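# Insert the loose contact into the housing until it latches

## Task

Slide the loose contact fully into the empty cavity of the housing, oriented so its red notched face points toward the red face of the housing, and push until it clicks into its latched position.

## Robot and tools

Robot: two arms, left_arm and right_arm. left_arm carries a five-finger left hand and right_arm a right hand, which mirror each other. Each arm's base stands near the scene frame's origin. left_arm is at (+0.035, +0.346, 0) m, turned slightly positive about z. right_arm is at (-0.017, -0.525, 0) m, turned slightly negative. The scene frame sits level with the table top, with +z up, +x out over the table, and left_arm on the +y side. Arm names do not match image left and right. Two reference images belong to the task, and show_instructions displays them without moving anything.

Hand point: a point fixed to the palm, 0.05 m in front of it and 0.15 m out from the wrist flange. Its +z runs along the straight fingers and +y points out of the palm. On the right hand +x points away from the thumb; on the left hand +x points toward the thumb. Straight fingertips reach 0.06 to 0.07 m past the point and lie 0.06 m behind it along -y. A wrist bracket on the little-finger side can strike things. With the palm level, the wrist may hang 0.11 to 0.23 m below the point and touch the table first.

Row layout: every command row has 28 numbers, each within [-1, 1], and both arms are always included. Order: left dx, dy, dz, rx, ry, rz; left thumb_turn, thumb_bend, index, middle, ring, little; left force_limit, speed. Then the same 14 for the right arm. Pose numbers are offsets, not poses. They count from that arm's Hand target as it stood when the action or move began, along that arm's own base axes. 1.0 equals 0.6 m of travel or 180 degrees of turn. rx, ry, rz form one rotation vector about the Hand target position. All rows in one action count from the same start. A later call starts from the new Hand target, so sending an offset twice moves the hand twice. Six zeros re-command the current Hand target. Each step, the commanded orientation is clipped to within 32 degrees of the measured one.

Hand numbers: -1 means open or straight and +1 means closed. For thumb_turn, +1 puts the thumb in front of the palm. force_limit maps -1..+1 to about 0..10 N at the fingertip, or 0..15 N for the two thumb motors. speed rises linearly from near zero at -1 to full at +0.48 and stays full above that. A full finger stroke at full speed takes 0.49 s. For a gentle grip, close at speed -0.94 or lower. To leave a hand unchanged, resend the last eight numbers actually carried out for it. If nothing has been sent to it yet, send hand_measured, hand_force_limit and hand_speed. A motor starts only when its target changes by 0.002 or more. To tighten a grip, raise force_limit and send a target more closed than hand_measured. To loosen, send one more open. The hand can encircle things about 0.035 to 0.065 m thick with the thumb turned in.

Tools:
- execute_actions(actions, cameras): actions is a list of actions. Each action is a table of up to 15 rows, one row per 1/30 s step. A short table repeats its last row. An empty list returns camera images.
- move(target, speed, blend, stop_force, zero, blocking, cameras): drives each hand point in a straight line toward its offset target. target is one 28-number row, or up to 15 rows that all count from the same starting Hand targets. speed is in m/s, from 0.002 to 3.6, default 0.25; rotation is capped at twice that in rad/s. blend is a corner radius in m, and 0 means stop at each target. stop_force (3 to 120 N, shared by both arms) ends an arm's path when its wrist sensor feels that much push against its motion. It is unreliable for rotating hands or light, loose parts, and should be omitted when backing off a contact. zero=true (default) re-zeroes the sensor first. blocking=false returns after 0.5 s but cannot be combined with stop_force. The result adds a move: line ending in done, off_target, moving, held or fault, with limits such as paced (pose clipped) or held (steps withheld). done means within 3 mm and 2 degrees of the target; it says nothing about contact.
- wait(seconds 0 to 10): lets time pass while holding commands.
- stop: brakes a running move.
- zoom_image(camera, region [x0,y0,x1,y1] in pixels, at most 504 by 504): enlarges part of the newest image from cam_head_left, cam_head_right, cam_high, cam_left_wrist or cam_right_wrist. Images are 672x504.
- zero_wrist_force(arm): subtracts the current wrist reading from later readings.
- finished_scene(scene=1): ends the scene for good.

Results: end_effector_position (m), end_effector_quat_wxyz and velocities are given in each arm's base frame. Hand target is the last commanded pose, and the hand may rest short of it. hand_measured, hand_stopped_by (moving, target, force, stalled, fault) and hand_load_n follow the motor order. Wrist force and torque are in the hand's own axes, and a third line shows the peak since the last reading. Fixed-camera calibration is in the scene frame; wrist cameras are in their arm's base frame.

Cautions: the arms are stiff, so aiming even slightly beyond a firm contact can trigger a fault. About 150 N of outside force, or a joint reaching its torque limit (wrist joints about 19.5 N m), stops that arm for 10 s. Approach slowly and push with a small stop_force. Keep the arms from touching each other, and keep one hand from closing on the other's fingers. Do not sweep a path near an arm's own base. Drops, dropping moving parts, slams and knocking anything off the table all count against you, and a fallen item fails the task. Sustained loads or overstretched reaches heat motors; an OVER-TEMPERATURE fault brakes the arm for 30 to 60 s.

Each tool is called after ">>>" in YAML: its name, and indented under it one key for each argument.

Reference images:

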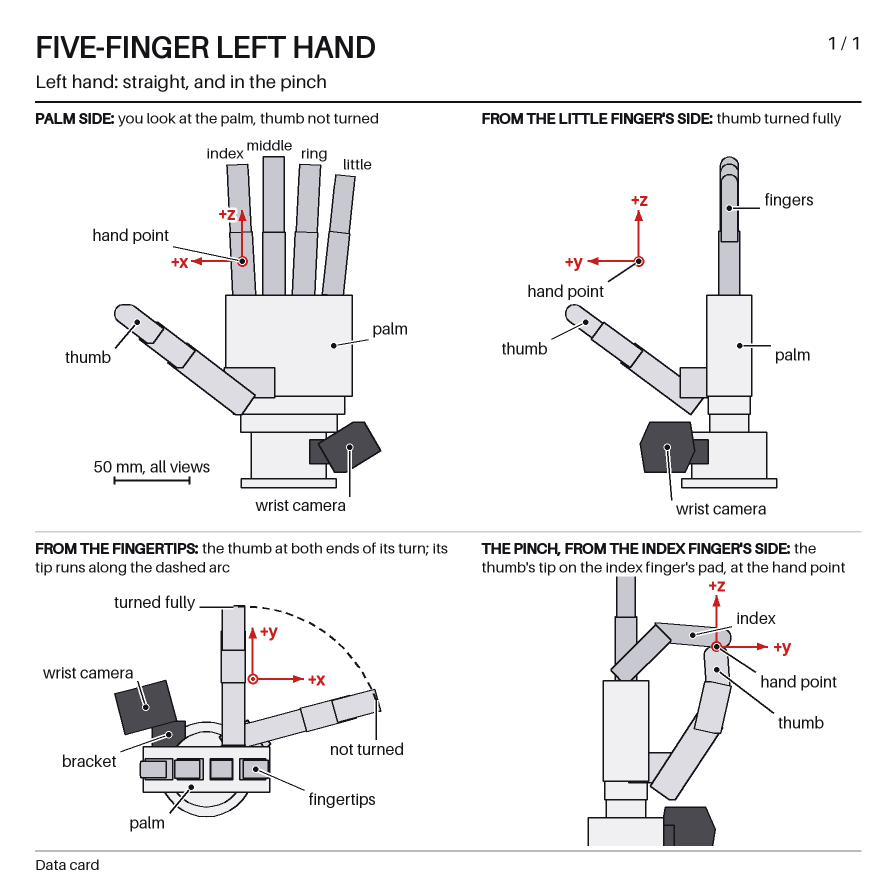

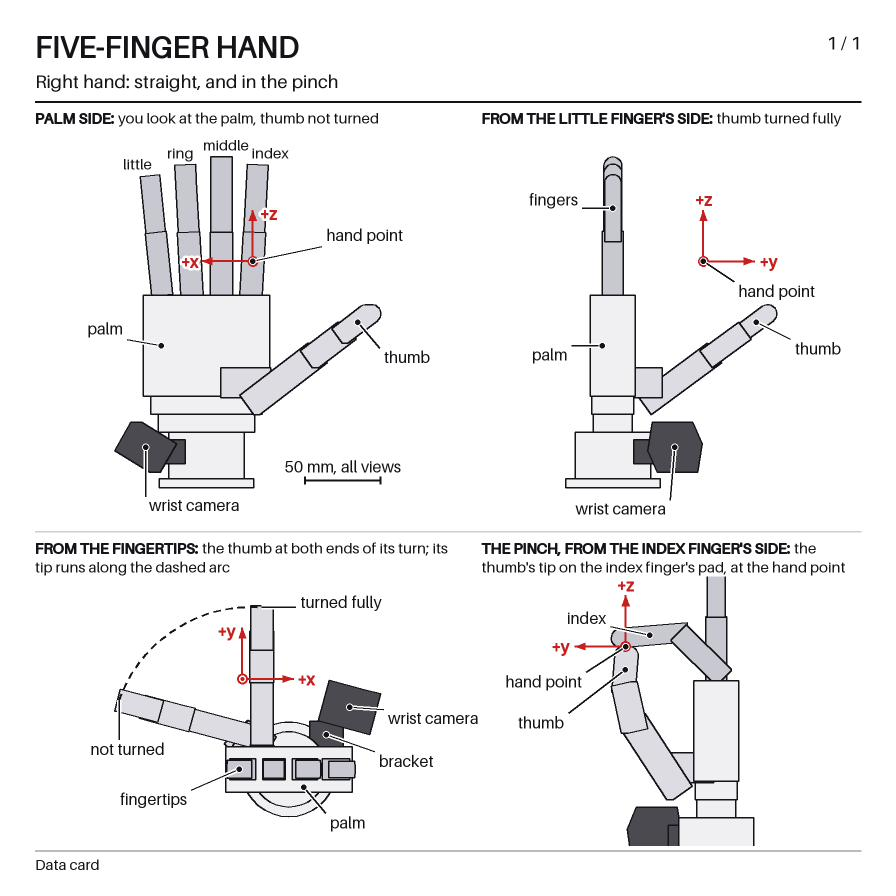

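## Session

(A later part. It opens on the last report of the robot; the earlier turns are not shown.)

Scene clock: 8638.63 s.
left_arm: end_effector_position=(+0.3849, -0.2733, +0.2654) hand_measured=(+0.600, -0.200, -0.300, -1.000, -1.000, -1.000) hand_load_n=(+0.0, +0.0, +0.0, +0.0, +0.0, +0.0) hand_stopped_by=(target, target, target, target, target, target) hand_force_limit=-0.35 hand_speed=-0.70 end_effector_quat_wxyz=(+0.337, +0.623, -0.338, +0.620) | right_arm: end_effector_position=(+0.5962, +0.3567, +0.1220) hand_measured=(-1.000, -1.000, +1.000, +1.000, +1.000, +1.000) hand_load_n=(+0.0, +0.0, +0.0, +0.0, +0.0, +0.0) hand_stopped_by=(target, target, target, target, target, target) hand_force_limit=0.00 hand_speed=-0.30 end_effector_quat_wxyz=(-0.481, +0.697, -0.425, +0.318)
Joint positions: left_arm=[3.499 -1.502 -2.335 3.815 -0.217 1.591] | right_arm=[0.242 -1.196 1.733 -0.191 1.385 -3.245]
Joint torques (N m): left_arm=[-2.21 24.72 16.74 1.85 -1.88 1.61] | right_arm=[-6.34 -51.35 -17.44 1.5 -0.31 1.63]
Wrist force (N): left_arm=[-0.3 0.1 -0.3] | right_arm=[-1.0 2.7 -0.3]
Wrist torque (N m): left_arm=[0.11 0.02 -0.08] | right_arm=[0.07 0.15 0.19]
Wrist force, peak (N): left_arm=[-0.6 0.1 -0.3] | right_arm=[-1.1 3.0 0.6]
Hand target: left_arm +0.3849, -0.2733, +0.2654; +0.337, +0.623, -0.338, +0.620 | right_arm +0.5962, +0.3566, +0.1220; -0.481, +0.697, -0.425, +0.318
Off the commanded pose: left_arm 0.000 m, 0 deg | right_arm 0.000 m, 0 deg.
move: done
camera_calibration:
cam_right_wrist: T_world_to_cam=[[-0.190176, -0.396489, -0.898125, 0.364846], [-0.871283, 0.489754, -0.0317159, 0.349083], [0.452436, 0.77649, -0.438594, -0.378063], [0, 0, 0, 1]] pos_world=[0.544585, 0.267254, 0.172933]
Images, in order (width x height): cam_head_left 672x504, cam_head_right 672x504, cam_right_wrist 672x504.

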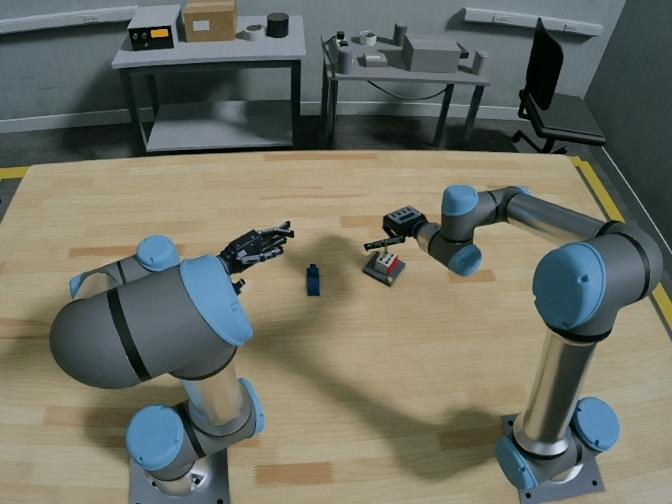

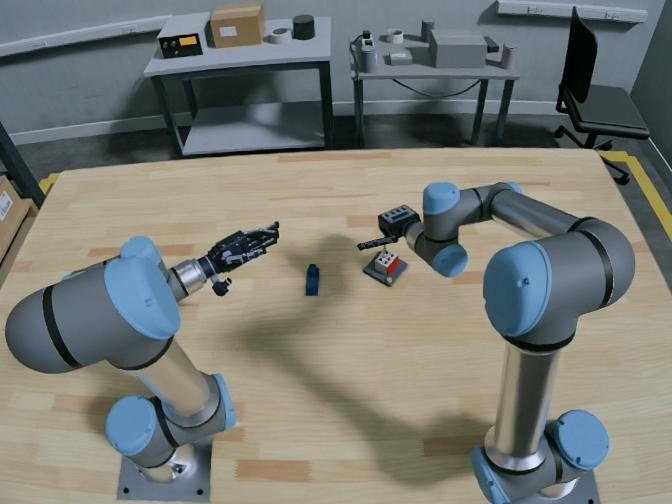

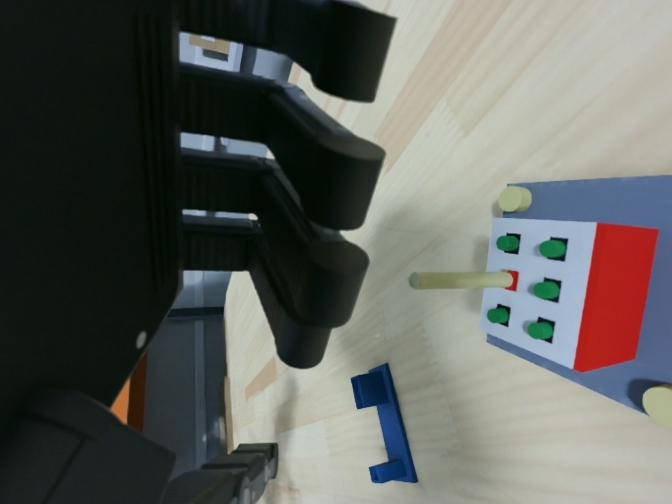

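>>> move:
  target: [0,0,0,0,0,0,0.6,-0.2,-0.3,-1,-1,-1,-0.35,-0.7,0,0,-0.0833,0,0,0,-1,-1,1,1,1,1,0.0,-0.3]
  speed: 0.015
  stop_force: 4
  cameras: ["cam_head_right","cam_right_wrist"]

>>> zoom_image:
  camera: "cam_right_wrist"
  region: [240, 180, 500, 375]

>>> zoom_image:
  camera: "cam_head_right"
  region: [357, 218, 417, 278]

Scene clock: 8712.40 s.
left_arm: end_effector_position=(+0.3849, -0.2733, +0.2654) hand_measured=(+0.600, -0.200, -0.300, -1.000, -1.000, -1.000) hand_load_n=(+0.0, +0.0, +0.0, +0.0, +0.0, +0.0) hand_stopped_by=(target, target, target, target, target, target) hand_force_limit=-0.35 hand_speed=-0.70 end_effector_quat_wxyz=(+0.337, +0.623, -0.338, +0.620) | right_arm: end_effector_position=(+0.5962, +0.3566, +0.0811) hand_measured=(-1.000, -1.000, +1.000, +1.000, +1.000, +1.000) hand_load_n=(+0.0, +0.0, -0.5, +0.5, +0.0, +0.0) hand_stopped_by=(target, target, target, target, target, target) hand_force_limit=0.00 hand_speed=-0.30 end_effector_quat_wxyz=(-0.481, +0.697, -0.425, +0.318)
Joint positions: left_arm=[3.499 -1.502 -2.335 3.815 -0.217 1.591] | right_arm=[0.242 -1.142 1.777 -0.288 1.385 -3.245]
Joint torques (N m): left_arm=[-2.46 25.28 16.9 1.82 -1.82 1.62] | right_arm=[-9.51 -50.96 -31.11 -2.23 -1.57 -2.09]
Wrist force (N): left_arm=[-0.6 -0.1 0.0] | right_arm=[-1.1 1.8 -0.3]
Wrist torque (N m): left_arm=[0.05 0.07 -0.09] | right_arm=[-0.02 0.14 0.18]
Wrist force, peak (N): left_arm=[-0.4 0.0 -0.7] | right_arm=[-0.9 -3.8 -2.3]
Hand target: left_arm +0.3849, -0.2733, +0.2654; +0.337, +0.623, -0.338, +0.620 | right_arm +0.5962, +0.3566, +0.0811; -0.481, +0.697, -0.425, +0.318 (not the last commanded pose)
Off the commanded pose: left_arm 0.000 m, 0 deg | right_arm 0.009 m, 0 deg.
move: contact (right_arm)
camera_calibration:
cam_right_wrist: T_world_to_cam=[[-0.190382, -0.396485, -0.898084, 0.328179], [-0.871292, 0.489753, -0.0315133, 0.347813], [0.452334, 0.776493, -0.438694, -0.395856], [0, 0, 0, 1]] pos_world=[0.544585, 0.267154, 0.132033]
Images, in order (width x height): cam_head_right 672x504, cam_right_wrist 672x504.

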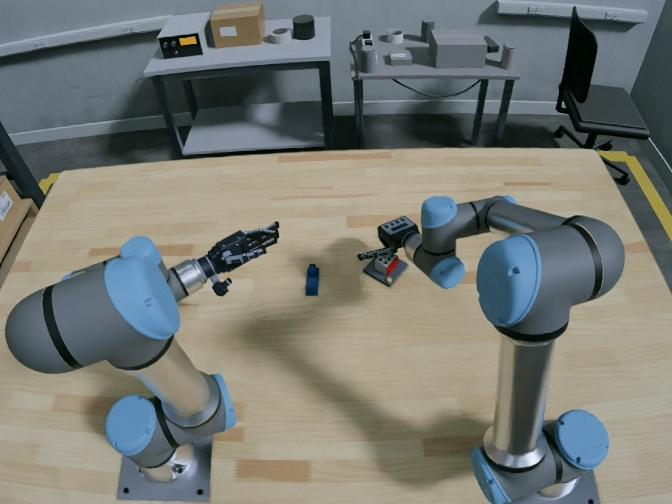

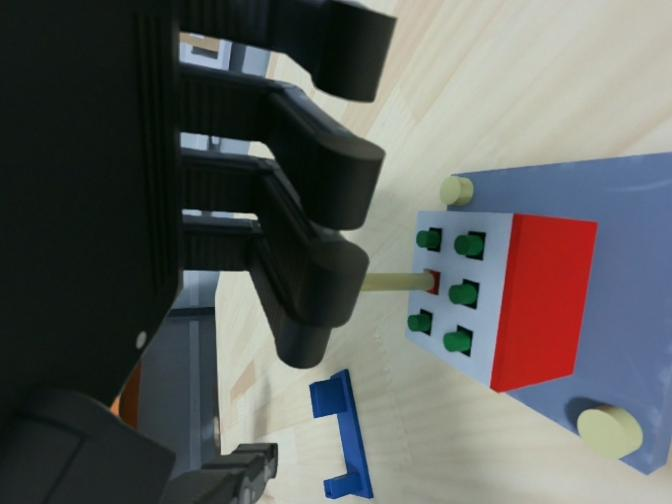

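Scaled by 1.938.

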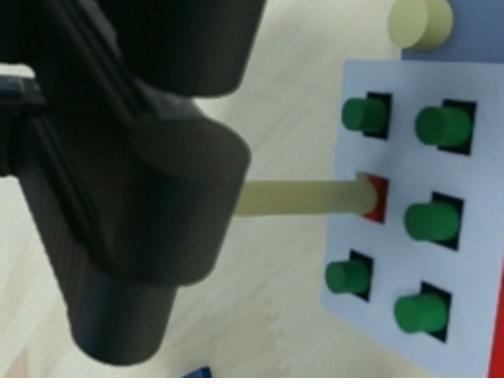

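Scaled by 8.400.

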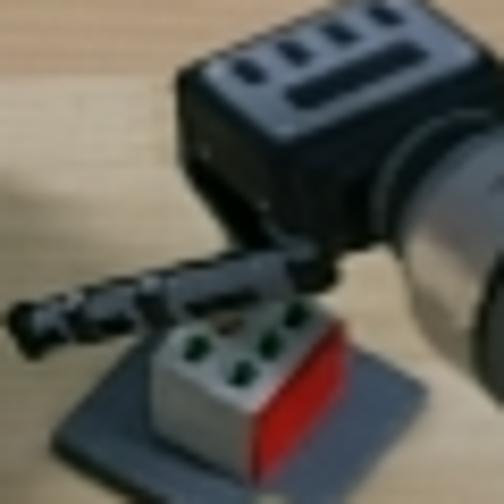

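>>> move:
  target: [0,0,0,0,0,0,0.6,-0.2,-0.3,-1,-1,-1,-0.35,-0.7,0,0,-0.03,0,0,0,-1,-1,1,1,1,1,0.0,-0.3]
  speed: 0.008
  stop_force: 9
  cameras: ["cam_right_wrist"]

Scene clock: 8746.63 s.
left_arm: end_effector_position=(+0.3849, -0.2733, +0.2654) hand_measured=(+0.600, -0.200, -0.300, -1.000, -1.000, -1.000) hand_load_n=(+0.0, +0.0, +0.5, +0.0, +0.0, +0.0) hand_stopped_by=(target, target, target, target, target, target) hand_force_limit=-0.35 hand_speed=-0.70 end_effector_quat_wxyz=(+0.337, +0.623, -0.338, +0.620) | right_arm: end_effector_position=(+0.5962, +0.3566, +0.0787) hand_measured=(-1.000, -1.000, +1.000, +1.000, +1.000, +1.000) hand_load_n=(+0.0, +0.0, -3.5, +0.0, +0.0, +0.0) hand_stopped_by=(target, target, target, target, target, target) hand_force_limit=0.00 hand_speed=-0.30 end_effector_quat_wxyz=(-0.481, +0.697, -0.425, +0.318)
Joint positions: left_arm=[3.499 -1.502 -2.335 3.815 -0.217 1.591] | right_arm=[0.242 -1.138 1.779 -0.294 1.385 -3.245]
Joint torques (N m): left_arm=[-2.31 25.04 16.48 1.78 -1.78 1.68] | right_arm=[-8.99 -47.58 -29.46 1.93 -1.49 -2.18]
Wrist force (N): left_arm=[-0.3 0.0 -0.3] | right_arm=[-1.4 -4.0 -3.9]
Wrist torque (N m): left_arm=[0.08 0.02 -0.07] | right_arm=[-0.27 0.16 0.14]
Wrist force, peak (N): left_arm=[-0.6 -0.2 -0.5] | right_arm=[-2.6 -8.3 -6.7]
Hand target: left_arm +0.3849, -0.2733, +0.2654; +0.337, +0.623, -0.338, +0.620 | right_arm +0.5962, +0.3566, +0.0787; -0.481, +0.697, -0.425, +0.318 (not the last commanded pose)
Off the commanded pose: left_arm 0.000 m, 0 deg | right_arm 0.016 m, 0 deg.
move: contact (right_arm)
camera_calibration:
cam_right_wrist: T_world_to_cam=[[-0.190176, -0.396489, -0.898125, 0.325918], [-0.871283, 0.489754, -0.0317159, 0.347759], [0.452436, 0.77649, -0.438594, -0.396976], [0, 0, 0, 1]] pos_world=[0.544585, 0.267154, 0.129633]
Images, in order (width x height): cam_right_wrist 672x504.

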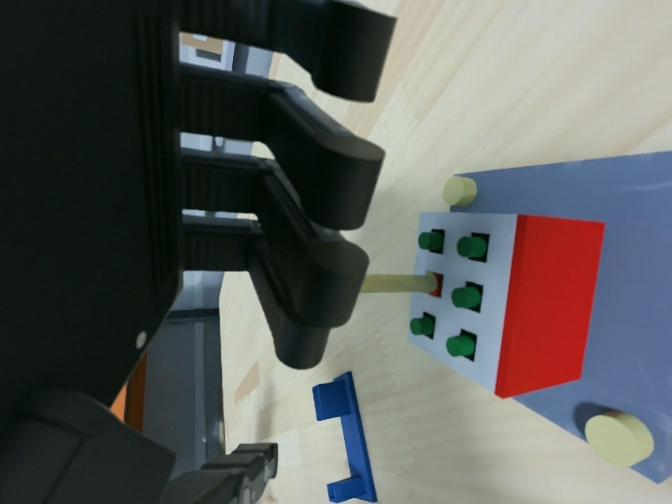

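>>> move:
  target: [0,0,0,0,0,0,0.6,-0.2,-0.3,-1,-1,-1,-0.35,-0.7,0,0,-0.03,0,0,0,-1,-1,1,1,1,1,0.0,-0.3]
  speed: 0.006
  stop_force: 10
  cameras: ["cam_right_wrist"]

Scene clock: 8757.73 s.
left_arm: end_effector_position=(+0.3849, -0.2733, +0.2654) hand_measured=(+0.600, -0.200, -0.300, -1.000, -1.000, -1.000) hand_load_n=(-0.5, +0.0, +0.0, +0.0, +0.0, +0.0) hand_stopped_by=(target, target, target, target, target, target) hand_force_limit=-0.35 hand_speed=-0.70 end_effector_quat_wxyz=(+0.337, +0.623, -0.338, +0.620) | right_arm: end_effector_position=(+0.5962, +0.3566, +0.0648) hand_measured=(-1.000, -1.000, +1.000, +1.000, +1.000, +1.000) hand_load_n=(-0.5, +0.0, -8.0, +0.0, +0.0, +0.5) hand_stopped_by=(target, target, target, target, target, target) hand_force_limit=0.00 hand_speed=-0.30 end_effector_quat_wxyz=(-0.481, +0.697, -0.425, +0.318)
Joint positions: left_arm=[3.499 -1.502 -2.335 3.815 -0.217 1.591] | right_arm=[0.242 -1.118 1.791 -0.327 1.385 -3.245]
Joint torques (N m): left_arm=[-2.41 24.94 17.46 1.76 -1.76 1.58] | right_arm=[-8.82 -43.22 -25.41 2.36 -1.39 -2.44]
Wrist force (N): left_arm=[-0.1 0.1 -0.3] | right_arm=[-1.4 -13.2 -8.7]
Wrist torque (N m): left_arm=[0.10 -0.01 -0.07] | right_arm=[-0.68 0.15 0.08]
Wrist force, peak (N): left_arm=[-0.7 0.2 -0.4] | right_arm=[-1.5 -16.1 -9.8]
Hand target: left_arm +0.3849, -0.2733, +0.2654; +0.337, +0.623, -0.338, +0.620 | right_arm +0.5962, +0.3566, +0.0648; -0.481, +0.697, -0.425, +0.318 (not the last commanded pose)
Off the commanded pose: left_arm 0.000 m, 0 deg | right_arm 0.004 m, 0 deg.
move: contact (right_arm)
camera_calibration:
cam_right_wrist: T_world_to_cam=[[-0.190176, -0.396489, -0.898125, 0.313434], [-0.871283, 0.489754, -0.0317159, 0.347318], [0.452436, 0.77649, -0.438594, -0.403073], [0, 0, 0, 1]] pos_world=[0.544585, 0.267154, 0.115733]
Images, in order (width x height): cam_right_wrist 672x504.

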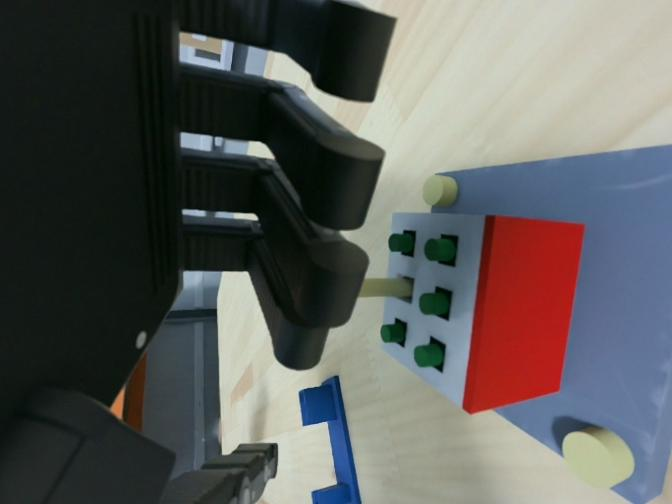

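>>> move:
  target: [0,0,0,0,0,0,0.6,-0.2,-0.3,-1,-1,-1,-0.35,-0.7,0,0,-0.025,0,0,0,-1,-1,1,1,1,1,0.0,-0.3]
  speed: 0.006
  stop_force: 10
  cameras: ["cam_right_wrist"]

Scene clock: 8769.80 s.
left_arm: end_effector_position=(+0.3849, -0.2733, +0.2654) hand_measured=(+0.600, -0.200, -0.300, -1.000, -1.000, -1.000) hand_load_n=(+0.0, +0.0, +0.0, +0.0, +0.0, +0.0) hand_stopped_by=(target, target, target, target, target, target) hand_force_limit=-0.35 hand_speed=-0.70 end_effector_quat_wxyz=(+0.337, +0.623, -0.338, +0.620) | right_arm: end_effector_position=(+0.5964, +0.3567, +0.0643) hand_measured=(-1.000, -1.000, +1.000, +1.000, +1.000, +1.000) hand_load_n=(-0.5, +0.0, -12.5, +0.0, +0.0, +0.0) hand_stopped_by=(target, target, target, target, target, target) hand_force_limit=0.00 hand_speed=-0.30 end_effector_quat_wxyz=(-0.481, +0.697, -0.425, +0.318)
Joint positions: left_arm=[3.499 -1.502 -2.335 3.815 -0.217 1.591] | right_arm=[0.242 -1.117 1.792 -0.329 1.385 -3.245]
Joint torques (N m): left_arm=[-2.41 25.01 16.96 1.73 -1.78 1.58] | right_arm=[-8.52 -38.06 -21.59 3.61 -1.35 -2.5]
Wrist force (N): left_arm=[-0.3 0.0 0.1] | right_arm=[-1.8 -21.9 -13.4]
Wrist torque (N m): left_arm=[0.06 0.04 -0.07] | right_arm=[-0.92 0.20 0.05]
Wrist force, peak (N): left_arm=[-0.7 0.3 -0.4] | right_arm=[-1.7 -26.1 -14.5]
Hand target: left_arm +0.3849, -0.2733, +0.2654; +0.337, +0.623, -0.338, +0.620 | right_arm +0.5964, +0.3567, +0.0643; -0.481, +0.697, -0.425, +0.318 (not the last commanded pose)
Off the commanded pose: left_arm 0.000 m, 0 deg | right_arm 0.014 m, 0 deg.
move: contact (right_arm)
camera_calibration:
cam_right_wrist: T_world_to_cam=[[-0.189664, -0.396327, -0.898305, 0.312632], [-0.871286, 0.489724, -0.0321037, 0.347528], [0.452645, 0.776592, -0.438198, -0.403613], [0, 0, 0, 1]] pos_world=[0.544785, 0.267154, 0.115133]
Images, in order (width x height): cam_right_wrist 672x504.

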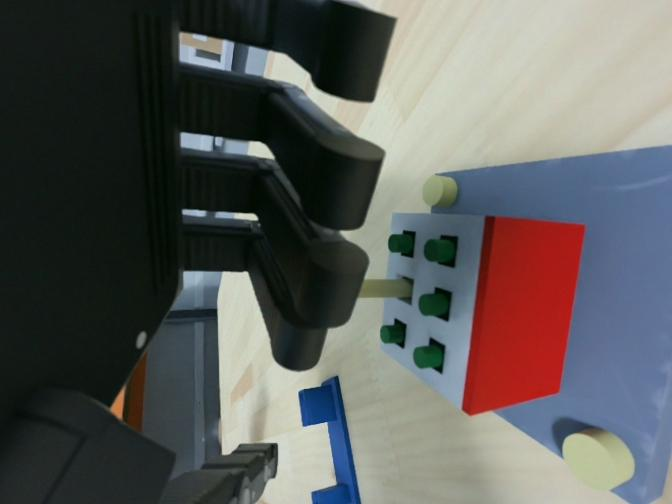

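>>> move:
  target: [0,0,0,0,0,0,0.6,-0.2,-0.3,-1,-1,-1,-0.35,-0.7,0,0,0.1,0,0,0,-1,-1,1,1,1,1,0.0,-0.3]
  speed: 0.05
  cameras: ["all"]

Scene clock: 8796.07 s.
left_arm: end_effector_position=(+0.3849, -0.2733, +0.2654) hand_measured=(+0.600, -0.200, -0.300, -1.000, -1.000, -1.000) hand_load_n=(+0.0, +0.0, +0.0, +0.0, +0.0, +0.0) hand_stopped_by=(target, target, target, target, target, target) hand_force_limit=-0.35 hand_speed=-0.70 end_effector_quat_wxyz=(+0.337, +0.623, -0.338, +0.620) | right_arm: end_effector_position=(+0.5964, +0.3567, +0.1245) hand_measured=(-1.000, -1.000, +1.000, +1.000, +1.000, +1.000) hand_load_n=(+0.0, +0.0, +0.5, +0.0, +0.5, +0.0) hand_stopped_by=(target, target, target, target, target, target) hand_force_limit=0.00 hand_speed=-0.30 end_effector_quat_wxyz=(-0.481, +0.697, -0.425, +0.318) end_effector_velocity=(+0.000, +0.000, -0.001) end_effector_angular_velocity=(+0.000, -0.001, +0.000)
Joint positions: left_arm=[3.499 -1.502 -2.335 3.815 -0.217 1.591] | right_arm=[0.242 -1.198 1.73 -0.186 1.385 -3.245]
Joint velocities: left_arm=[within noise] | right_arm=[0.001 0.002 0.001 -0.005 0 0]
Joint torques (N m): left_arm=[-2.67 24.68 17.16 1.67 -1.81 1.68] | right_arm=[-2.59 -33.81 -17.35 -2.7 -1.07 -0.18]
Wrist force (N): left_arm=[-0.3 0.1 -0.2] | right_arm=[-0.7 2.7 -0.3]
Wrist torque (N m): left_arm=[0.10 0.03 -0.08] | right_arm=[0.06 0.10 0.23]
Wrist force, peak (N): left_arm=[-0.7 0.0 -0.4] | right_arm=[-1.5 -22.0 -13.6]
Hand target: left_arm +0.3849, -0.2733, +0.2654; +0.337, +0.623, -0.338, +0.620 | right_arm +0.5964, +0.3567, +0.1243; -0.481, +0.697, -0.425, +0.318
Off the commanded pose: left_arm 0.000 m, 0 deg | right_arm 0.000 m, 0 deg.
move: done
camera_calibration:
cam_left_wrist: T_world_to_cam=[[0.79948, 0.532716, 0.277571, -0.232542], [-0.469394, 0.265689, 0.842068, 0.0319809], [0.374836, -0.803507, 0.462466, -0.369728], [0, 0, 0, 1]] pos_world=[0.339512, -0.181697, 0.208604]
cam_right_wrist: T_world_to_cam=[[-0.189491, -0.396313, -0.898348, 0.366619], [-0.871271, 0.48974, -0.0322723, 0.349477], [0.452747, 0.776589, -0.438097, -0.377305], [0, 0, 0, 1]] pos_world=[0.544784, 0.267154, 0.175334]

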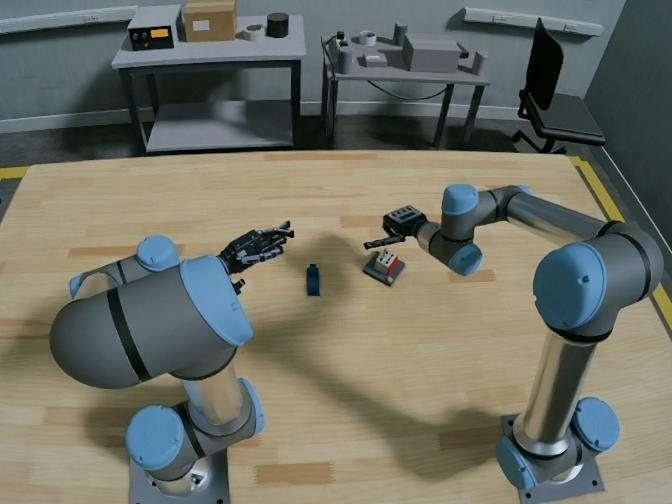

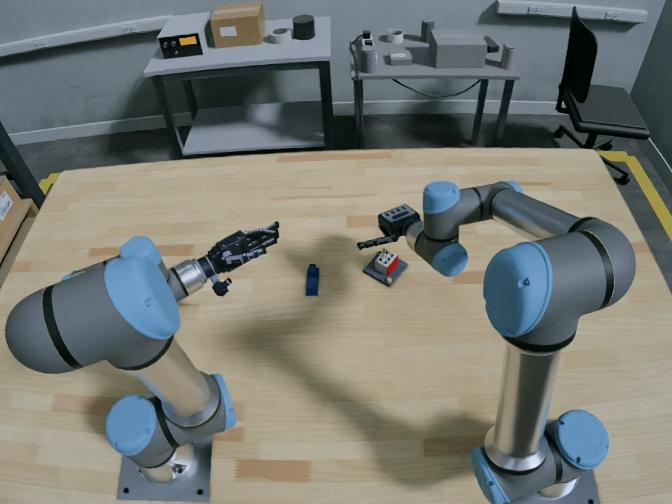

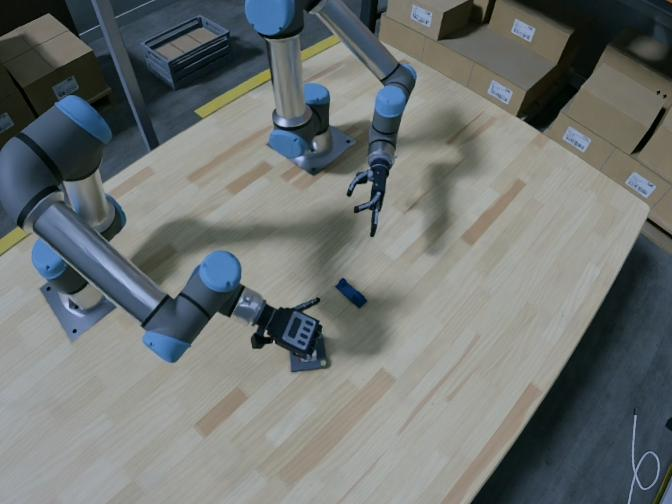

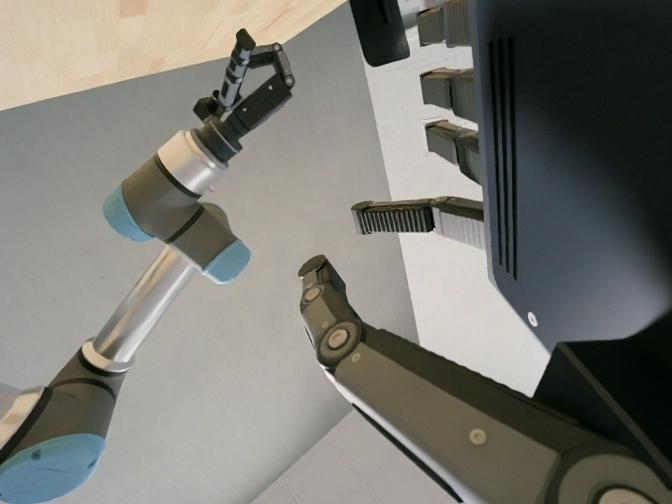

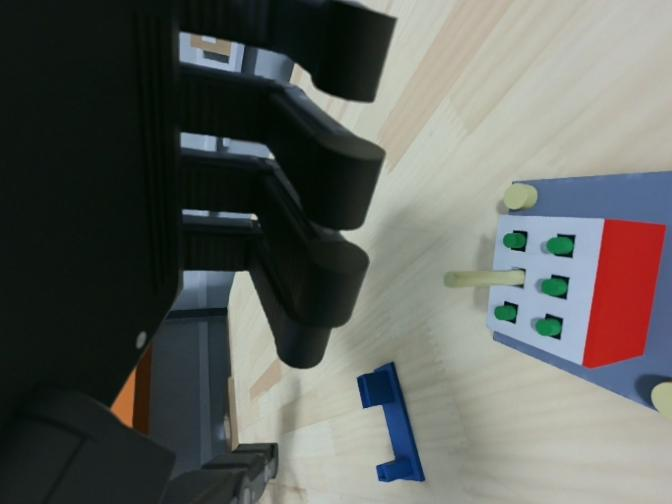

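>>> zoom_image:
  camera: "cam_right_wrist"
  region: [420, 200, 580, 350]

>>> zoom_image:
  camera: "cam_head_right"
  region: [340, 220, 440, 300]

Scaled by 3.150.

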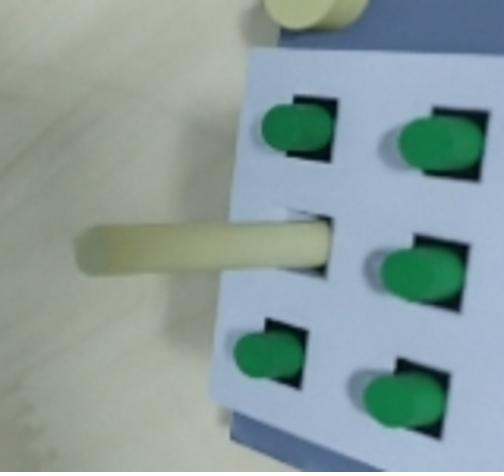

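Scaled by 5.040.

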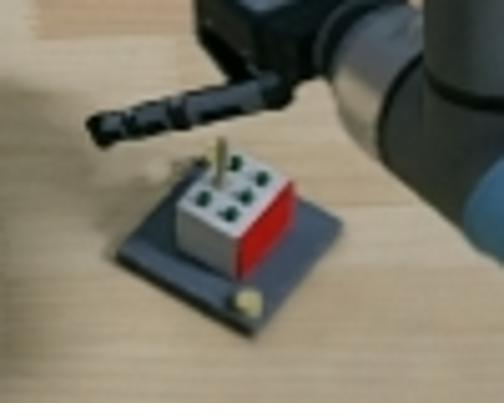

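>>> move:
  target: [0,0,0,0,0,0,0.6,-0.2,-0.3,-1,-1,-1,-0.35,-0.7,0,0,-0.0753,0,0,0,-1,-1,1,1,1,1,0.0,-0.3]
  speed: 0.08
  cameras: []

>>> move:
  target: [0,0,0,0,0,0,0.6,-0.2,-0.3,-1,-1,-1,-0.35,-0.7,0,0,-0.04,0,0,0,-1,-1,1,1,1,1,0.0,-0.3]
  speed: 0.006
  stop_force: 4
  cameras: []

Scene clock: 8853.90 s.
left_arm: end_effector_position=(+0.3849, -0.2733, +0.2654) hand_measured=(+0.600, -0.200, -0.300, -1.000, -1.000, -1.000) hand_load_n=(+0.0, +0.0, +0.0, +0.0, +0.0, +0.0) hand_stopped_by=(target, target, target, target, target, target) hand_force_limit=-0.35 hand_speed=-0.70 end_effector_quat_wxyz=(+0.337, +0.623, -0.338, +0.620) | right_arm: end_effector_position=(+0.5963, +0.3567, +0.0790) hand_measured=(-1.000, -1.000, +1.000, +1.000, +1.000, +1.000) hand_load_n=(+0.0, +0.0, +0.0, +0.5, +0.0, +0.0) hand_stopped_by=(target, target, target, target, target, target) hand_force_limit=0.00 hand_speed=-0.30 end_effector_quat_wxyz=(-0.481, +0.697, -0.425, +0.318)
Joint positions: left_arm=[3.499 -1.502 -2.335 3.815 -0.217 1.591] | right_arm=[0.242 -1.138 1.779 -0.294 1.385 -3.245]
Joint torques (N m): left_arm=[-2.55 24.76 16.86 1.61 -1.79 1.65] | right_arm=[5.67 -48.97 -30.74 0.53 -1.36 -2.14]
Wrist force (N): left_arm=[-0.1 0.1 -0.5] | right_arm=[-0.7 2.7 -0.1]
Wrist torque (N m): left_arm=[0.11 -0.01 -0.07] | right_arm=[0.03 0.08 0.23]
Wrist force, peak (N): left_arm=[-0.6 0.0 -0.5] | right_arm=[-0.7 3.6 0.1]
Hand target: left_arm +0.3849, -0.2733, +0.2654; +0.337, +0.623, -0.338, +0.620 | right_arm +0.5964, +0.3567, +0.0791; -0.481, +0.697, -0.425, +0.318
Off the commanded pose: left_arm 0.000 m, 0 deg | right_arm 0.000 m, 0 deg.
move: done
No camera images: "cameras" was empty.

Scene clock: 8856.93 s.
left_arm: end_effector_position=(+0.3849, -0.2733, +0.2654) hand_measured=(+0.600, -0.200, -0.300, -1.000, -1.000, -1.000) hand_load_n=(-0.5, +0.0, +0.0, +0.0, +0.0, +0.0) hand_stopped_by=(target, target, target, target, target, target) hand_force_limit=-0.35 hand_speed=-0.70 end_effector_quat_wxyz=(+0.337, +0.623, -0.338, +0.620) | right_arm: end_effector_position=(+0.5964, +0.3567, +0.0675) hand_measured=(-1.000, -1.000, +1.000, +1.000, +1.000, +1.000) hand_load_n=(+0.0, +0.0, -1.5, +0.0, +0.0, +0.0) hand_stopped_by=(target, target, target, target, target, target) hand_force_limit=0.00 hand_speed=-0.30 end_effector_quat_wxyz=(-0.481, +0.697, -0.425, +0.318)
Joint positions: left_arm=[3.499 -1.502 -2.335 3.815 -0.217 1.591] | right_arm=[0.242 -1.121 1.789 -0.321 1.385 -3.245]
Joint torques (N m): left_arm=[-2.54 25.3 17.02 1.69 -1.81 1.64] | right_arm=[9.79 -49.2 -29.32 1.87 -1.41 0.02]
Wrist force (N): left_arm=[-0.5 0.2 0.0] | right_arm=[-0.6 -1.3 -1.7]
Wrist torque (N m): left_arm=[0.10 0.05 -0.09] | right_arm=[-0.15 0.09 0.21]
Wrist force, peak (N): left_arm=[-0.7 0.1 -0.3] | right_arm=[-0.7 -4.5 -2.8]
Hand target: left_arm +0.3849, -0.2733, +0.2654; +0.337, +0.623, -0.338, +0.620 | right_arm +0.5964, +0.3567, +0.0675; -0.481, +0.697, -0.425, +0.318 (not the last commanded pose)
Off the commanded pose: left_arm 0.000 m, 0 deg | right_arm 0.012 m, 0 deg.
move: contact (right_arm)
No camera images: "cameras" was empty.

>>> move:
  target: [0,0,0,0,0,0,0.6,-0.2,-0.3,-1,-1,-1,-0.35,-0.7,0,0,-0.03,0,0,0,-1,-1,1,1,1,1,0.0,-0.3]
  speed: 0.006
  stop_force: 28
  cameras: ["cam_right_wrist"]

Scene clock: 8911.60 s.
left_arm: end_effector_position=(+0.3849, -0.2733, +0.2654) hand_measured=(+0.600, -0.200, -0.300, -1.000, -1.000, -1.000) hand_load_n=(+0.0, +0.0, +0.0, +0.0, +0.0, +0.0) hand_stopped_by=(target, target, target, target, target, target) hand_force_limit=-0.35 hand_speed=-0.70 end_effector_quat_wxyz=(+0.337, +0.623, -0.338, +0.620) | right_arm: end_effector_position=(+0.5965, +0.3567, +0.0640) hand_measured=(-1.000, -1.000, +1.000, +1.000, +1.000, +1.000) hand_load_n=(+0.0, +0.0, -14.0, +0.0, +0.0, +0.0) hand_stopped_by=(target, target, target, target, target, target) hand_force_limit=0.00 hand_speed=-0.30 end_effector_quat_wxyz=(-0.482, +0.697, -0.425, +0.319)
Joint positions: left_arm=[3.499 -1.502 -2.335 3.815 -0.217 1.591] | right_arm=[0.242 -1.116 1.792 -0.33 1.385 -3.245]
Joint torques (N m): left_arm=[-3.04 24.99 17.25 1.67 -1.84 1.67] | right_arm=[9.06 -35.2 -19.4 4.74 -1.38 -0.16]
Wrist force (N): left_arm=[-0.5 0.2 -0.3] | right_arm=[-1.1 -27.3 -14.6]
Wrist torque (N m): left_arm=[0.13 0.05 -0.09] | right_arm=[-1.07 0.09 0.10]
Wrist force, peak (N): left_arm=[-0.7 -0.1 -0.3] | right_arm=[-1.4 -29.8 -15.7]
Hand target: left_arm +0.3849, -0.2733, +0.2654; +0.337, +0.623, -0.338, +0.620 | right_arm +0.5965, +0.3567, +0.0640; -0.482, +0.697, -0.425, +0.319 (not the last commanded pose)
Off the commanded pose: left_arm 0.000 m, 0 deg | right_arm 0.014 m, 0 deg.
move: contact (right_arm)
camera_calibration:
cam_right_wrist: T_world_to_cam=[[-0.189332, -0.396291, -0.898391, 0.3122], [-0.871253, 0.489762, -0.0324268, 0.347614], [0.452848, 0.776587, -0.437997, -0.403922], [0, 0, 0, 1]] pos_world=[0.544884, 0.267154, 0.114834]
Images, in order (width x height): cam_right_wrist 672x504.

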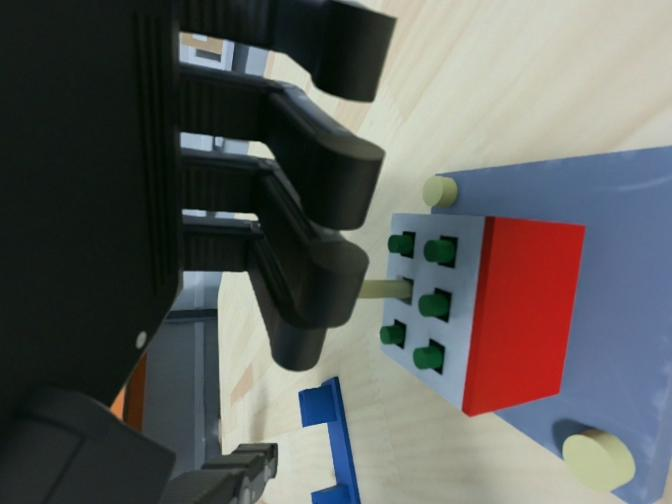

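>>> move:
  target:
    - [0,0,0,0,0,0,0.6,-0.2,-0.3,-1,-1,-1,-0.35,-0.7,0,0,0.115,0,0,0,-1,-1,1,1,1,1,0.0,-0.3]
    - [0,0,0,0,0,0,0.6,-0.2,-0.3,-1,-1,-1,-0.35,-0.7,-0.0292,-0.0145,0.115,0,0,0,0.6,-0.2,0.0,-0.6,-0.8,-0.8,-0.3,-0.3]
    - [0,0,0,0,0,0,0.6,-0.2,-0.3,-1,-1,-1,-0.35,-0.7,-0.0292,-0.0145,0.055,0,0,0,0.6,-0.2,0.0,-0.6,-0.8,-0.8,-0.3,-0.3]
  speed: 0.1
  cameras: ["cam_right_wrist"]

Scene clock: 9107.43 s.
left_arm: end_effector_position=(+0.3849, -0.2733, +0.2654) hand_measured=(+0.600, -0.200, -0.300, -1.000, -1.000, -1.000) hand_load_n=(+0.0, +0.0, +0.0, +0.0, +0.0, +0.0) hand_stopped_by=(target, target, target, target, target, target) hand_force_limit=-0.35 hand_speed=-0.70 end_effector_quat_wxyz=(+0.337, +0.623, -0.338, +0.620) | right_arm: end_effector_position=(+0.5789, +0.3480, +0.0969) hand_measured=(+0.600, -0.200, +0.000, -0.600, -0.800, -0.800) hand_load_n=(+0.0, +0.0, +0.0, +0.0, +0.0, +0.0) hand_stopped_by=(target, target, target, target, target, target) hand_force_limit=-0.30 hand_speed=-0.30 end_effector_quat_wxyz=(-0.481, +0.697, -0.425, +0.318)
Joint positions: left_arm=[3.499 -1.502 -2.335 3.815 -0.217 1.591] | right_arm=[0.232 -1.203 1.821 -0.271 1.376 -3.248]
Joint torques (N m): left_arm=[-2.45 24.9 16.59 1.68 -1.89 1.59] | right_arm=[6.81 -46.39 -31.53 0.46 1.24 0.4]
Wrist force (N): left_arm=[-0.1 0.0 0.1] | right_arm=[-0.8 2.9 -0.4]
Wrist torque (N m): left_arm=[0.06 0.01 -0.06] | right_arm=[0.06 0.13 0.40]
Wrist force, peak (N): left_arm=[-0.9 -0.3 -0.3] | right_arm=[-1.1 -27.3 -14.4]
Hand target: left_arm +0.3849, -0.2733, +0.2654; +0.337, +0.623, -0.338, +0.620 | right_arm +0.5790, +0.3480, +0.0970; -0.482, +0.697, -0.425, +0.319
Off the commanded pose: left_arm 0.000 m, 0 deg | right_arm 0.000 m, 0 deg.
move: done
camera_calibration:
cam_right_wrist: T_world_to_cam=[[-0.189459, -0.396331, -0.898347, 0.335138], [-0.871278, 0.489726, -0.0323063, 0.337615], [0.452747, 0.776589, -0.438097, -0.374674], [0, 0, 0, 1]] pos_world=[0.527284, 0.258454, 0.147834]
Images, in order (width x height): cam_right_wrist 672x504.

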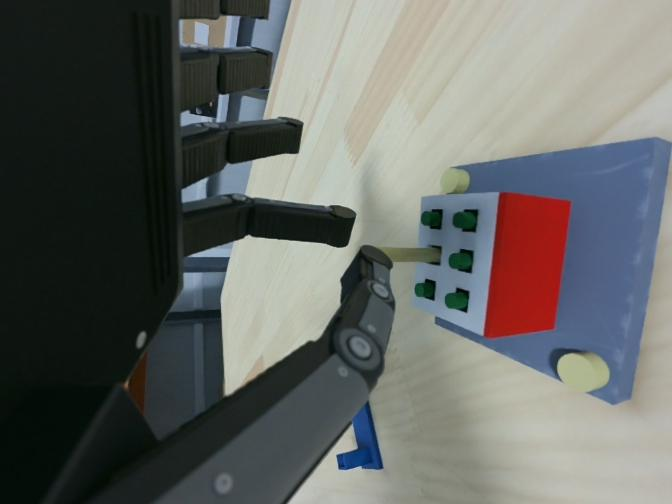

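>>> move:
  target: [0,0,0,0,0,0,0.6,-0.2,-0.3,-1,-1,-1,-0.35,-0.7,0,0,-0.04,0,0,0,0.6,-0.2,0.0,-0.6,-0.8,-0.8,-0.3,-0.3]
  speed: 0.02
  stop_force: 4
  cameras: ["cam_right_wrist"]

Scene clock: 9122.97 s.
left_arm: end_effector_position=(+0.3849, -0.2733, +0.2654) hand_measured=(+0.600, -0.200, -0.300, -1.000, -1.000, -1.000) hand_load_n=(+0.0, +0.0, +0.0, +0.0, +0.0, +0.0) hand_stopped_by=(target, target, target, target, target, target) hand_force_limit=-0.35 hand_speed=-0.70 end_effector_quat_wxyz=(+0.337, +0.623, -0.338, +0.620) | right_arm: end_effector_position=(+0.5789, +0.3480, +0.0730) hand_measured=(+0.600, -0.200, +0.000, -0.600, -0.800, -0.800) hand_load_n=(+0.0, +0.0, +0.0, +0.0, +0.0, +0.0) hand_stopped_by=(target, target, target, target, target, target) hand_force_limit=-0.30 hand_speed=-0.30 end_effector_quat_wxyz=(-0.482, +0.697, -0.425, +0.319)
Joint positions: left_arm=[3.499 -1.502 -2.335 3.815 -0.217 1.591] | right_arm=[0.232 -1.168 1.845 -0.33 1.376 -3.248]
Joint torques (N m): left_arm=[-2.87 24.57 17.41 1.65 -1.8 1.69] | right_arm=[2.46 -49.06 -30 1.48 1.01 -0.07]
Wrist force (N): left_arm=[-0.5 0.2 0.0] | right_arm=[-0.8 2.9 -0.2]
Wrist torque (N m): left_arm=[0.09 0.07 -0.09] | right_arm=[0.03 0.11 0.41]
Wrist force, peak (N): left_arm=[-0.7 0.1 -0.5] | right_arm=[-0.9 3.2 -0.4]
Hand target: left_arm +0.3849, -0.2733, +0.2654; +0.337, +0.623, -0.338, +0.620 | right_arm +0.5790, +0.3480, +0.0730; -0.482, +0.697, -0.425, +0.319
Off the commanded pose: left_arm 0.000 m, 0 deg | right_arm 0.000 m, 0 deg.
move: done
camera_calibration:
cam_right_wrist: T_world_to_cam=[[-0.189332, -0.396291, -0.898391, 0.313506], [-0.871253, 0.489762, -0.0324268, 0.336833], [0.452848, 0.776587, -0.437997, -0.385253], [0, 0, 0, 1]] pos_world=[0.527284, 0.258454, 0.123834]
Images, in order (width x height): cam_right_wrist 672x504.

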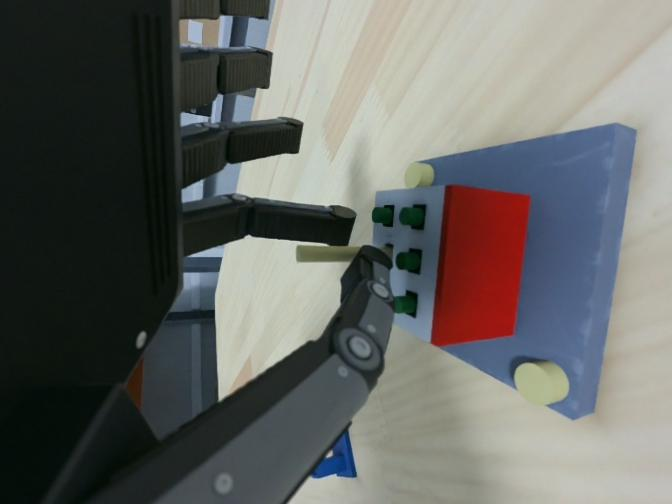

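>>> move:
  target: [0,0,0,0,0,0,0.6,-0.2,-0.3,-1,-1,-1,-0.35,-0.7,0,0,0,0,0,0,0.6,0.2,0.7,-0.6,-0.8,-0.8,-0.7,-0.8]
  cameras: ["cam_right_wrist"]

Scene clock: 9137.10 s.
left_arm: end_effector_position=(+0.3849, -0.2733, +0.2654) hand_measured=(+0.600, -0.200, -0.300, -1.000, -1.000, -1.000) hand_load_n=(-0.5, +0.0, +0.0, +0.0, +0.0, +0.0) hand_stopped_by=(target, target, target, target, target, target) hand_force_limit=-0.35 hand_speed=-0.70 end_effector_quat_wxyz=(+0.337, +0.623, -0.338, +0.620) | right_arm: end_effector_position=(+0.5790, +0.3480, +0.0730) hand_measured=(+0.600, -0.040, +0.108, -0.600, -0.800, -0.800) hand_load_n=(+0.0, +2.5, +3.0, +0.0, +0.0, +0.0) hand_stopped_by=(target, force, force, target, target, target) hand_force_limit=-0.70 hand_speed=-0.80 end_effector_quat_wxyz=(-0.482, +0.697, -0.425, +0.319)
Joint positions: left_arm=[3.499 -1.502 -2.335 3.815 -0.217 1.591] | right_arm=[0.232 -1.168 1.845 -0.33 1.376 -3.248]
Joint torques (N m): left_arm=[-2.52 25.24 17.28 1.61 -1.79 1.72] | right_arm=[-0.01 -49.18 -26.98 1.33 0.98 -0.16]
Wrist force (N): left_arm=[-0.1 0.0 -0.2] | right_arm=[-1.1 2.6 0.8]
Wrist torque (N m): left_arm=[0.09 0.00 -0.07] | right_arm=[0.08 0.12 0.41]
Wrist force, peak (N): left_arm=[-0.6 0.6 -0.2] | right_arm=[-1.4 3.3 2.2]
Hand target: left_arm +0.3849, -0.2733, +0.2654; +0.337, +0.623, -0.338, +0.620 | right_arm +0.5790, +0.3480, +0.0730; -0.482, +0.697, -0.425, +0.319
Off the commanded pose: left_arm 0.000 m, 0 deg | right_arm 0.000 m, 0 deg.
move: done
camera_calibration:
cam_right_wrist: T_world_to_cam=[[-0.189332, -0.396291, -0.898391, 0.313525], [-0.871253, 0.489762, -0.0324268, 0.33692], [0.452848, 0.776587, -0.437997, -0.385298], [0, 0, 0, 1]] pos_world=[0.527384, 0.258454, 0.123834]
Images, in order (width x height): cam_right_wrist 672x504.

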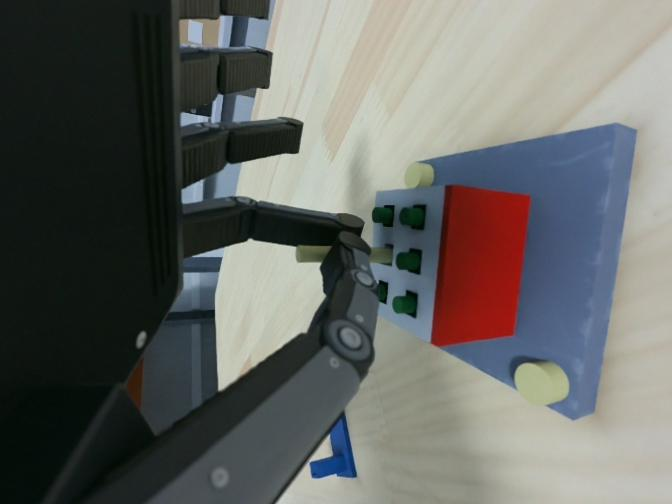

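>>> move:
  target: [0,0,0,0,0,0,0.6,-0.2,-0.3,-1,-1,-1,-0.35,-0.7,0,0,0,0,0,0,0.6,0.25,0.75,-0.6,-0.8,-0.8,0.1,-0.7]
  cameras: []

>>> move:
  target: [0,0,0,0,0,0,0.6,-0.2,-0.3,-1,-1,-1,-0.35,-0.7,0,0,0.0333,0,0,0,0.6,0.25,0.75,-0.6,-0.8,-0.8,0.1,-0.7]
  speed: 0.005
  stop_force: 7
  cameras: ["cam_right_wrist"]

Scene clock: 9146.07 s.
left_arm: end_effector_position=(+0.3849, -0.2733, +0.2654) hand_measured=(+0.600, -0.200, -0.300, -1.000, -1.000, -1.000) hand_load_n=(-0.5, +0.0, +0.0, +0.0, +0.0, +0.0) hand_stopped_by=(target, target, target, target, target, target) hand_force_limit=-0.35 hand_speed=-0.70 end_effector_quat_wxyz=(+0.337, +0.623, -0.338, +0.620) | right_arm: end_effector_position=(+0.5789, +0.3480, +0.0730) hand_measured=(+0.600, -0.022, +0.128, -0.600, -0.800, -0.800) hand_load_n=(+0.0, +9.0, +11.5, +0.0, +0.0, +0.0) hand_stopped_by=(target, force, force, target, target, target) hand_force_limit=0.10 hand_speed=-0.70 end_effector_quat_wxyz=(-0.482, +0.697, -0.425, +0.319)
Joint positions: left_arm=[3.499 -1.502 -2.335 3.815 -0.217 1.591] | right_arm=[0.232 -1.168 1.845 -0.33 1.376 -3.248]
Joint torques (N m): left_arm=[-3.12 25.04 17.14 1.48 -1.88 1.61] | right_arm=[-2.95 -48.2 -15.05 1.47 0.76 -0.24]
Wrist force (N): left_arm=[-0.3 0.1 0.1] | right_arm=[-1.7 1.6 3.8]
Wrist torque (N m): left_arm=[0.07 0.03 -0.08] | right_arm=[0.11 0.12 0.41]
Wrist force, peak (N): left_arm=[-0.6 -0.2 -0.4] | right_arm=[-2.4 3.9 5.6]
Hand target: left_arm +0.3849, -0.2733, +0.2654; +0.337, +0.623, -0.338, +0.620 | right_arm +0.5790, +0.3480, +0.0730; -0.482, +0.697, -0.425, +0.319
Off the commanded pose: left_arm 0.000 m, 0 deg | right_arm 0.000 m, 0 deg.
move: done
No camera images: "cameras" was empty.

Scene clock: 9147.33 s.
left_arm: end_effector_position=(+0.3849, -0.2733, +0.2654) hand_measured=(+0.600, -0.200, -0.300, -1.000, -1.000, -1.000) hand_load_n=(+0.0, +0.0, +0.0, +0.0, +0.0, +0.0) hand_stopped_by=(target, target, target, target, target, target) hand_force_limit=-0.35 hand_speed=-0.70 end_effector_quat_wxyz=(+0.337, +0.623, -0.338, +0.620) | right_arm: end_effector_position=(+0.5789, +0.3480, +0.0738) hand_measured=(+0.600, -0.022, +0.128, -0.600, -0.800, -0.800) hand_load_n=(-0.5, +7.5, +13.0, +0.0, +0.0, +0.0) hand_stopped_by=(target, force, force, target, target, target) hand_force_limit=0.10 hand_speed=-0.70 end_effector_quat_wxyz=(-0.481, +0.697, -0.425, +0.318)
Joint positions: left_arm=[3.499 -1.502 -2.335 3.815 -0.217 1.591] | right_arm=[0.232 -1.17 1.844 -0.328 1.376 -3.248]
Joint torques (N m): left_arm=[-2.6 24.35 17.18 1.48 -1.75 1.57] | right_arm=[-3.63 -35.14 -14.46 -1.97 0.78 -0.15]
Wrist force (N): left_arm=[-0.3 0.1 -0.1] | right_arm=[-1.7 7.4 6.7]
Wrist torque (N m): left_arm=[0.10 0.02 -0.07] | right_arm=[0.22 0.16 0.41]
Wrist force, peak (N): left_arm=[-0.9 0.2 -0.4] | right_arm=[-1.7 11.0 8.5]
Hand target: left_arm +0.3849, -0.2733, +0.2654; +0.337, +0.623, -0.338, +0.620 | right_arm +0.5789, +0.3480, +0.0738; -0.481, +0.697, -0.425, +0.318 (not the last commanded pose)
Off the commanded pose: left_arm 0.000 m, 0 deg | right_arm 0.019 m, 0 deg.
move: contact (right_arm)
camera_calibration:
cam_right_wrist: T_world_to_cam=[[-0.189538, -0.396287, -0.89835, 0.314327], [-0.871262, 0.48976, -0.0322241, 0.336838], [0.452746, 0.77659, -0.438097, -0.384837], [0, 0, 0, 1]] pos_world=[0.527284, 0.258454, 0.124634]
Images, in order (width x height): cam_right_wrist 672x504.

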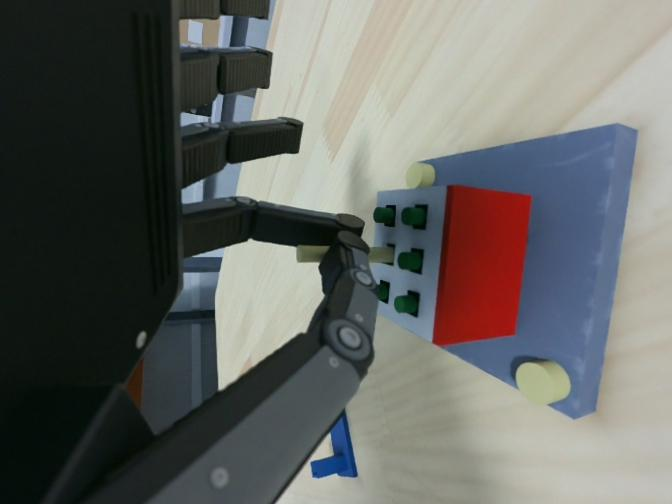

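>>> move:
  target: [0,0,0,0,0,0,0.6,-0.2,-0.3,-1,-1,-1,-0.35,-0.7,0,0,0.025,0,0,0,0.6,0.25,0.75,-0.6,-0.8,-0.8,0.1,-0.7]
  speed: 0.005
  stop_force: 5
  cameras: ["cam_right_wrist"]

Scene clock: 9160.87 s.
left_arm: end_effector_position=(+0.3849, -0.2733, +0.2654) hand_measured=(+0.600, -0.200, -0.300, -1.000, -1.000, -1.000) hand_load_n=(-0.5, +0.0, +0.0, +0.0, +0.0, +0.0) hand_stopped_by=(target, target, target, target, target, target) hand_force_limit=-0.35 hand_speed=-0.70 end_effector_quat_wxyz=(+0.337, +0.623, -0.338, +0.620) | right_arm: end_effector_position=(+0.5789, +0.3480, +0.0889) hand_measured=(+0.600, -0.018, +0.128, -0.600, -0.800, -0.800) hand_load_n=(+0.0, +0.0, +4.0, +0.0, +0.0, -0.5) hand_stopped_by=(target, force, force, target, target, target) hand_force_limit=0.10 hand_speed=-0.70 end_effector_quat_wxyz=(-0.482, +0.697, -0.425, +0.319)
Joint positions: left_arm=[3.499 -1.502 -2.335 3.815 -0.217 1.591] | right_arm=[0.232 -1.192 1.83 -0.291 1.376 -3.248]
Joint torques (N m): left_arm=[-2.05 25.21 17.36 1.57 -1.78 1.54] | right_arm=[-3.62 -35.46 -22.28 -1.6 0.74 0.06]
Wrist force (N): left_arm=[0.0 -0.1 0.0] | right_arm=[-1.2 3.3 4.1]
Wrist torque (N m): left_arm=[0.06 -0.01 -0.06] | right_arm=[0.07 0.14 0.40]
Wrist force, peak (N): left_arm=[-0.8 -0.2 0.1] | right_arm=[-2.4 11.3 9.6]
Hand target: left_arm +0.3849, -0.2733, +0.2654; +0.337, +0.623, -0.338, +0.620 | right_arm +0.5789, +0.3480, +0.0888; -0.481, +0.697, -0.425, +0.318
Off the commanded pose: left_arm 0.000 m, 0 deg | right_arm 0.000 m, 0 deg.
move: done
camera_calibration:
cam_right_wrist: T_world_to_cam=[[-0.189459, -0.396331, -0.898347, 0.327861], [-0.871278, 0.489726, -0.0323063, 0.337354], [0.452747, 0.776589, -0.438097, -0.378223], [0, 0, 0, 1]] pos_world=[0.527284, 0.258454, 0.139734]
Images, in order (width x height): cam_right_wrist 672x504.

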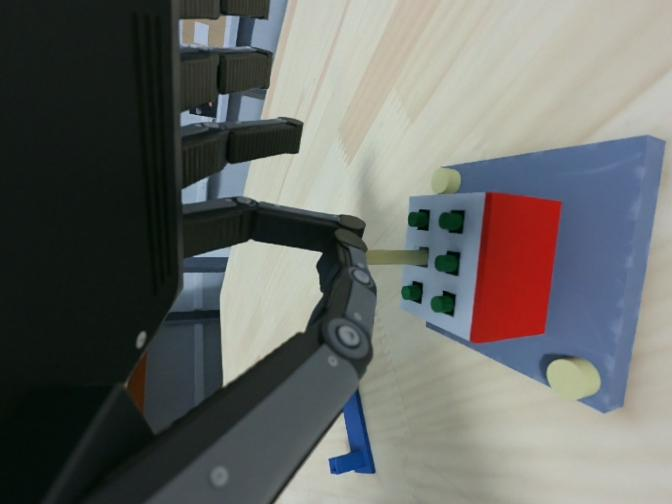

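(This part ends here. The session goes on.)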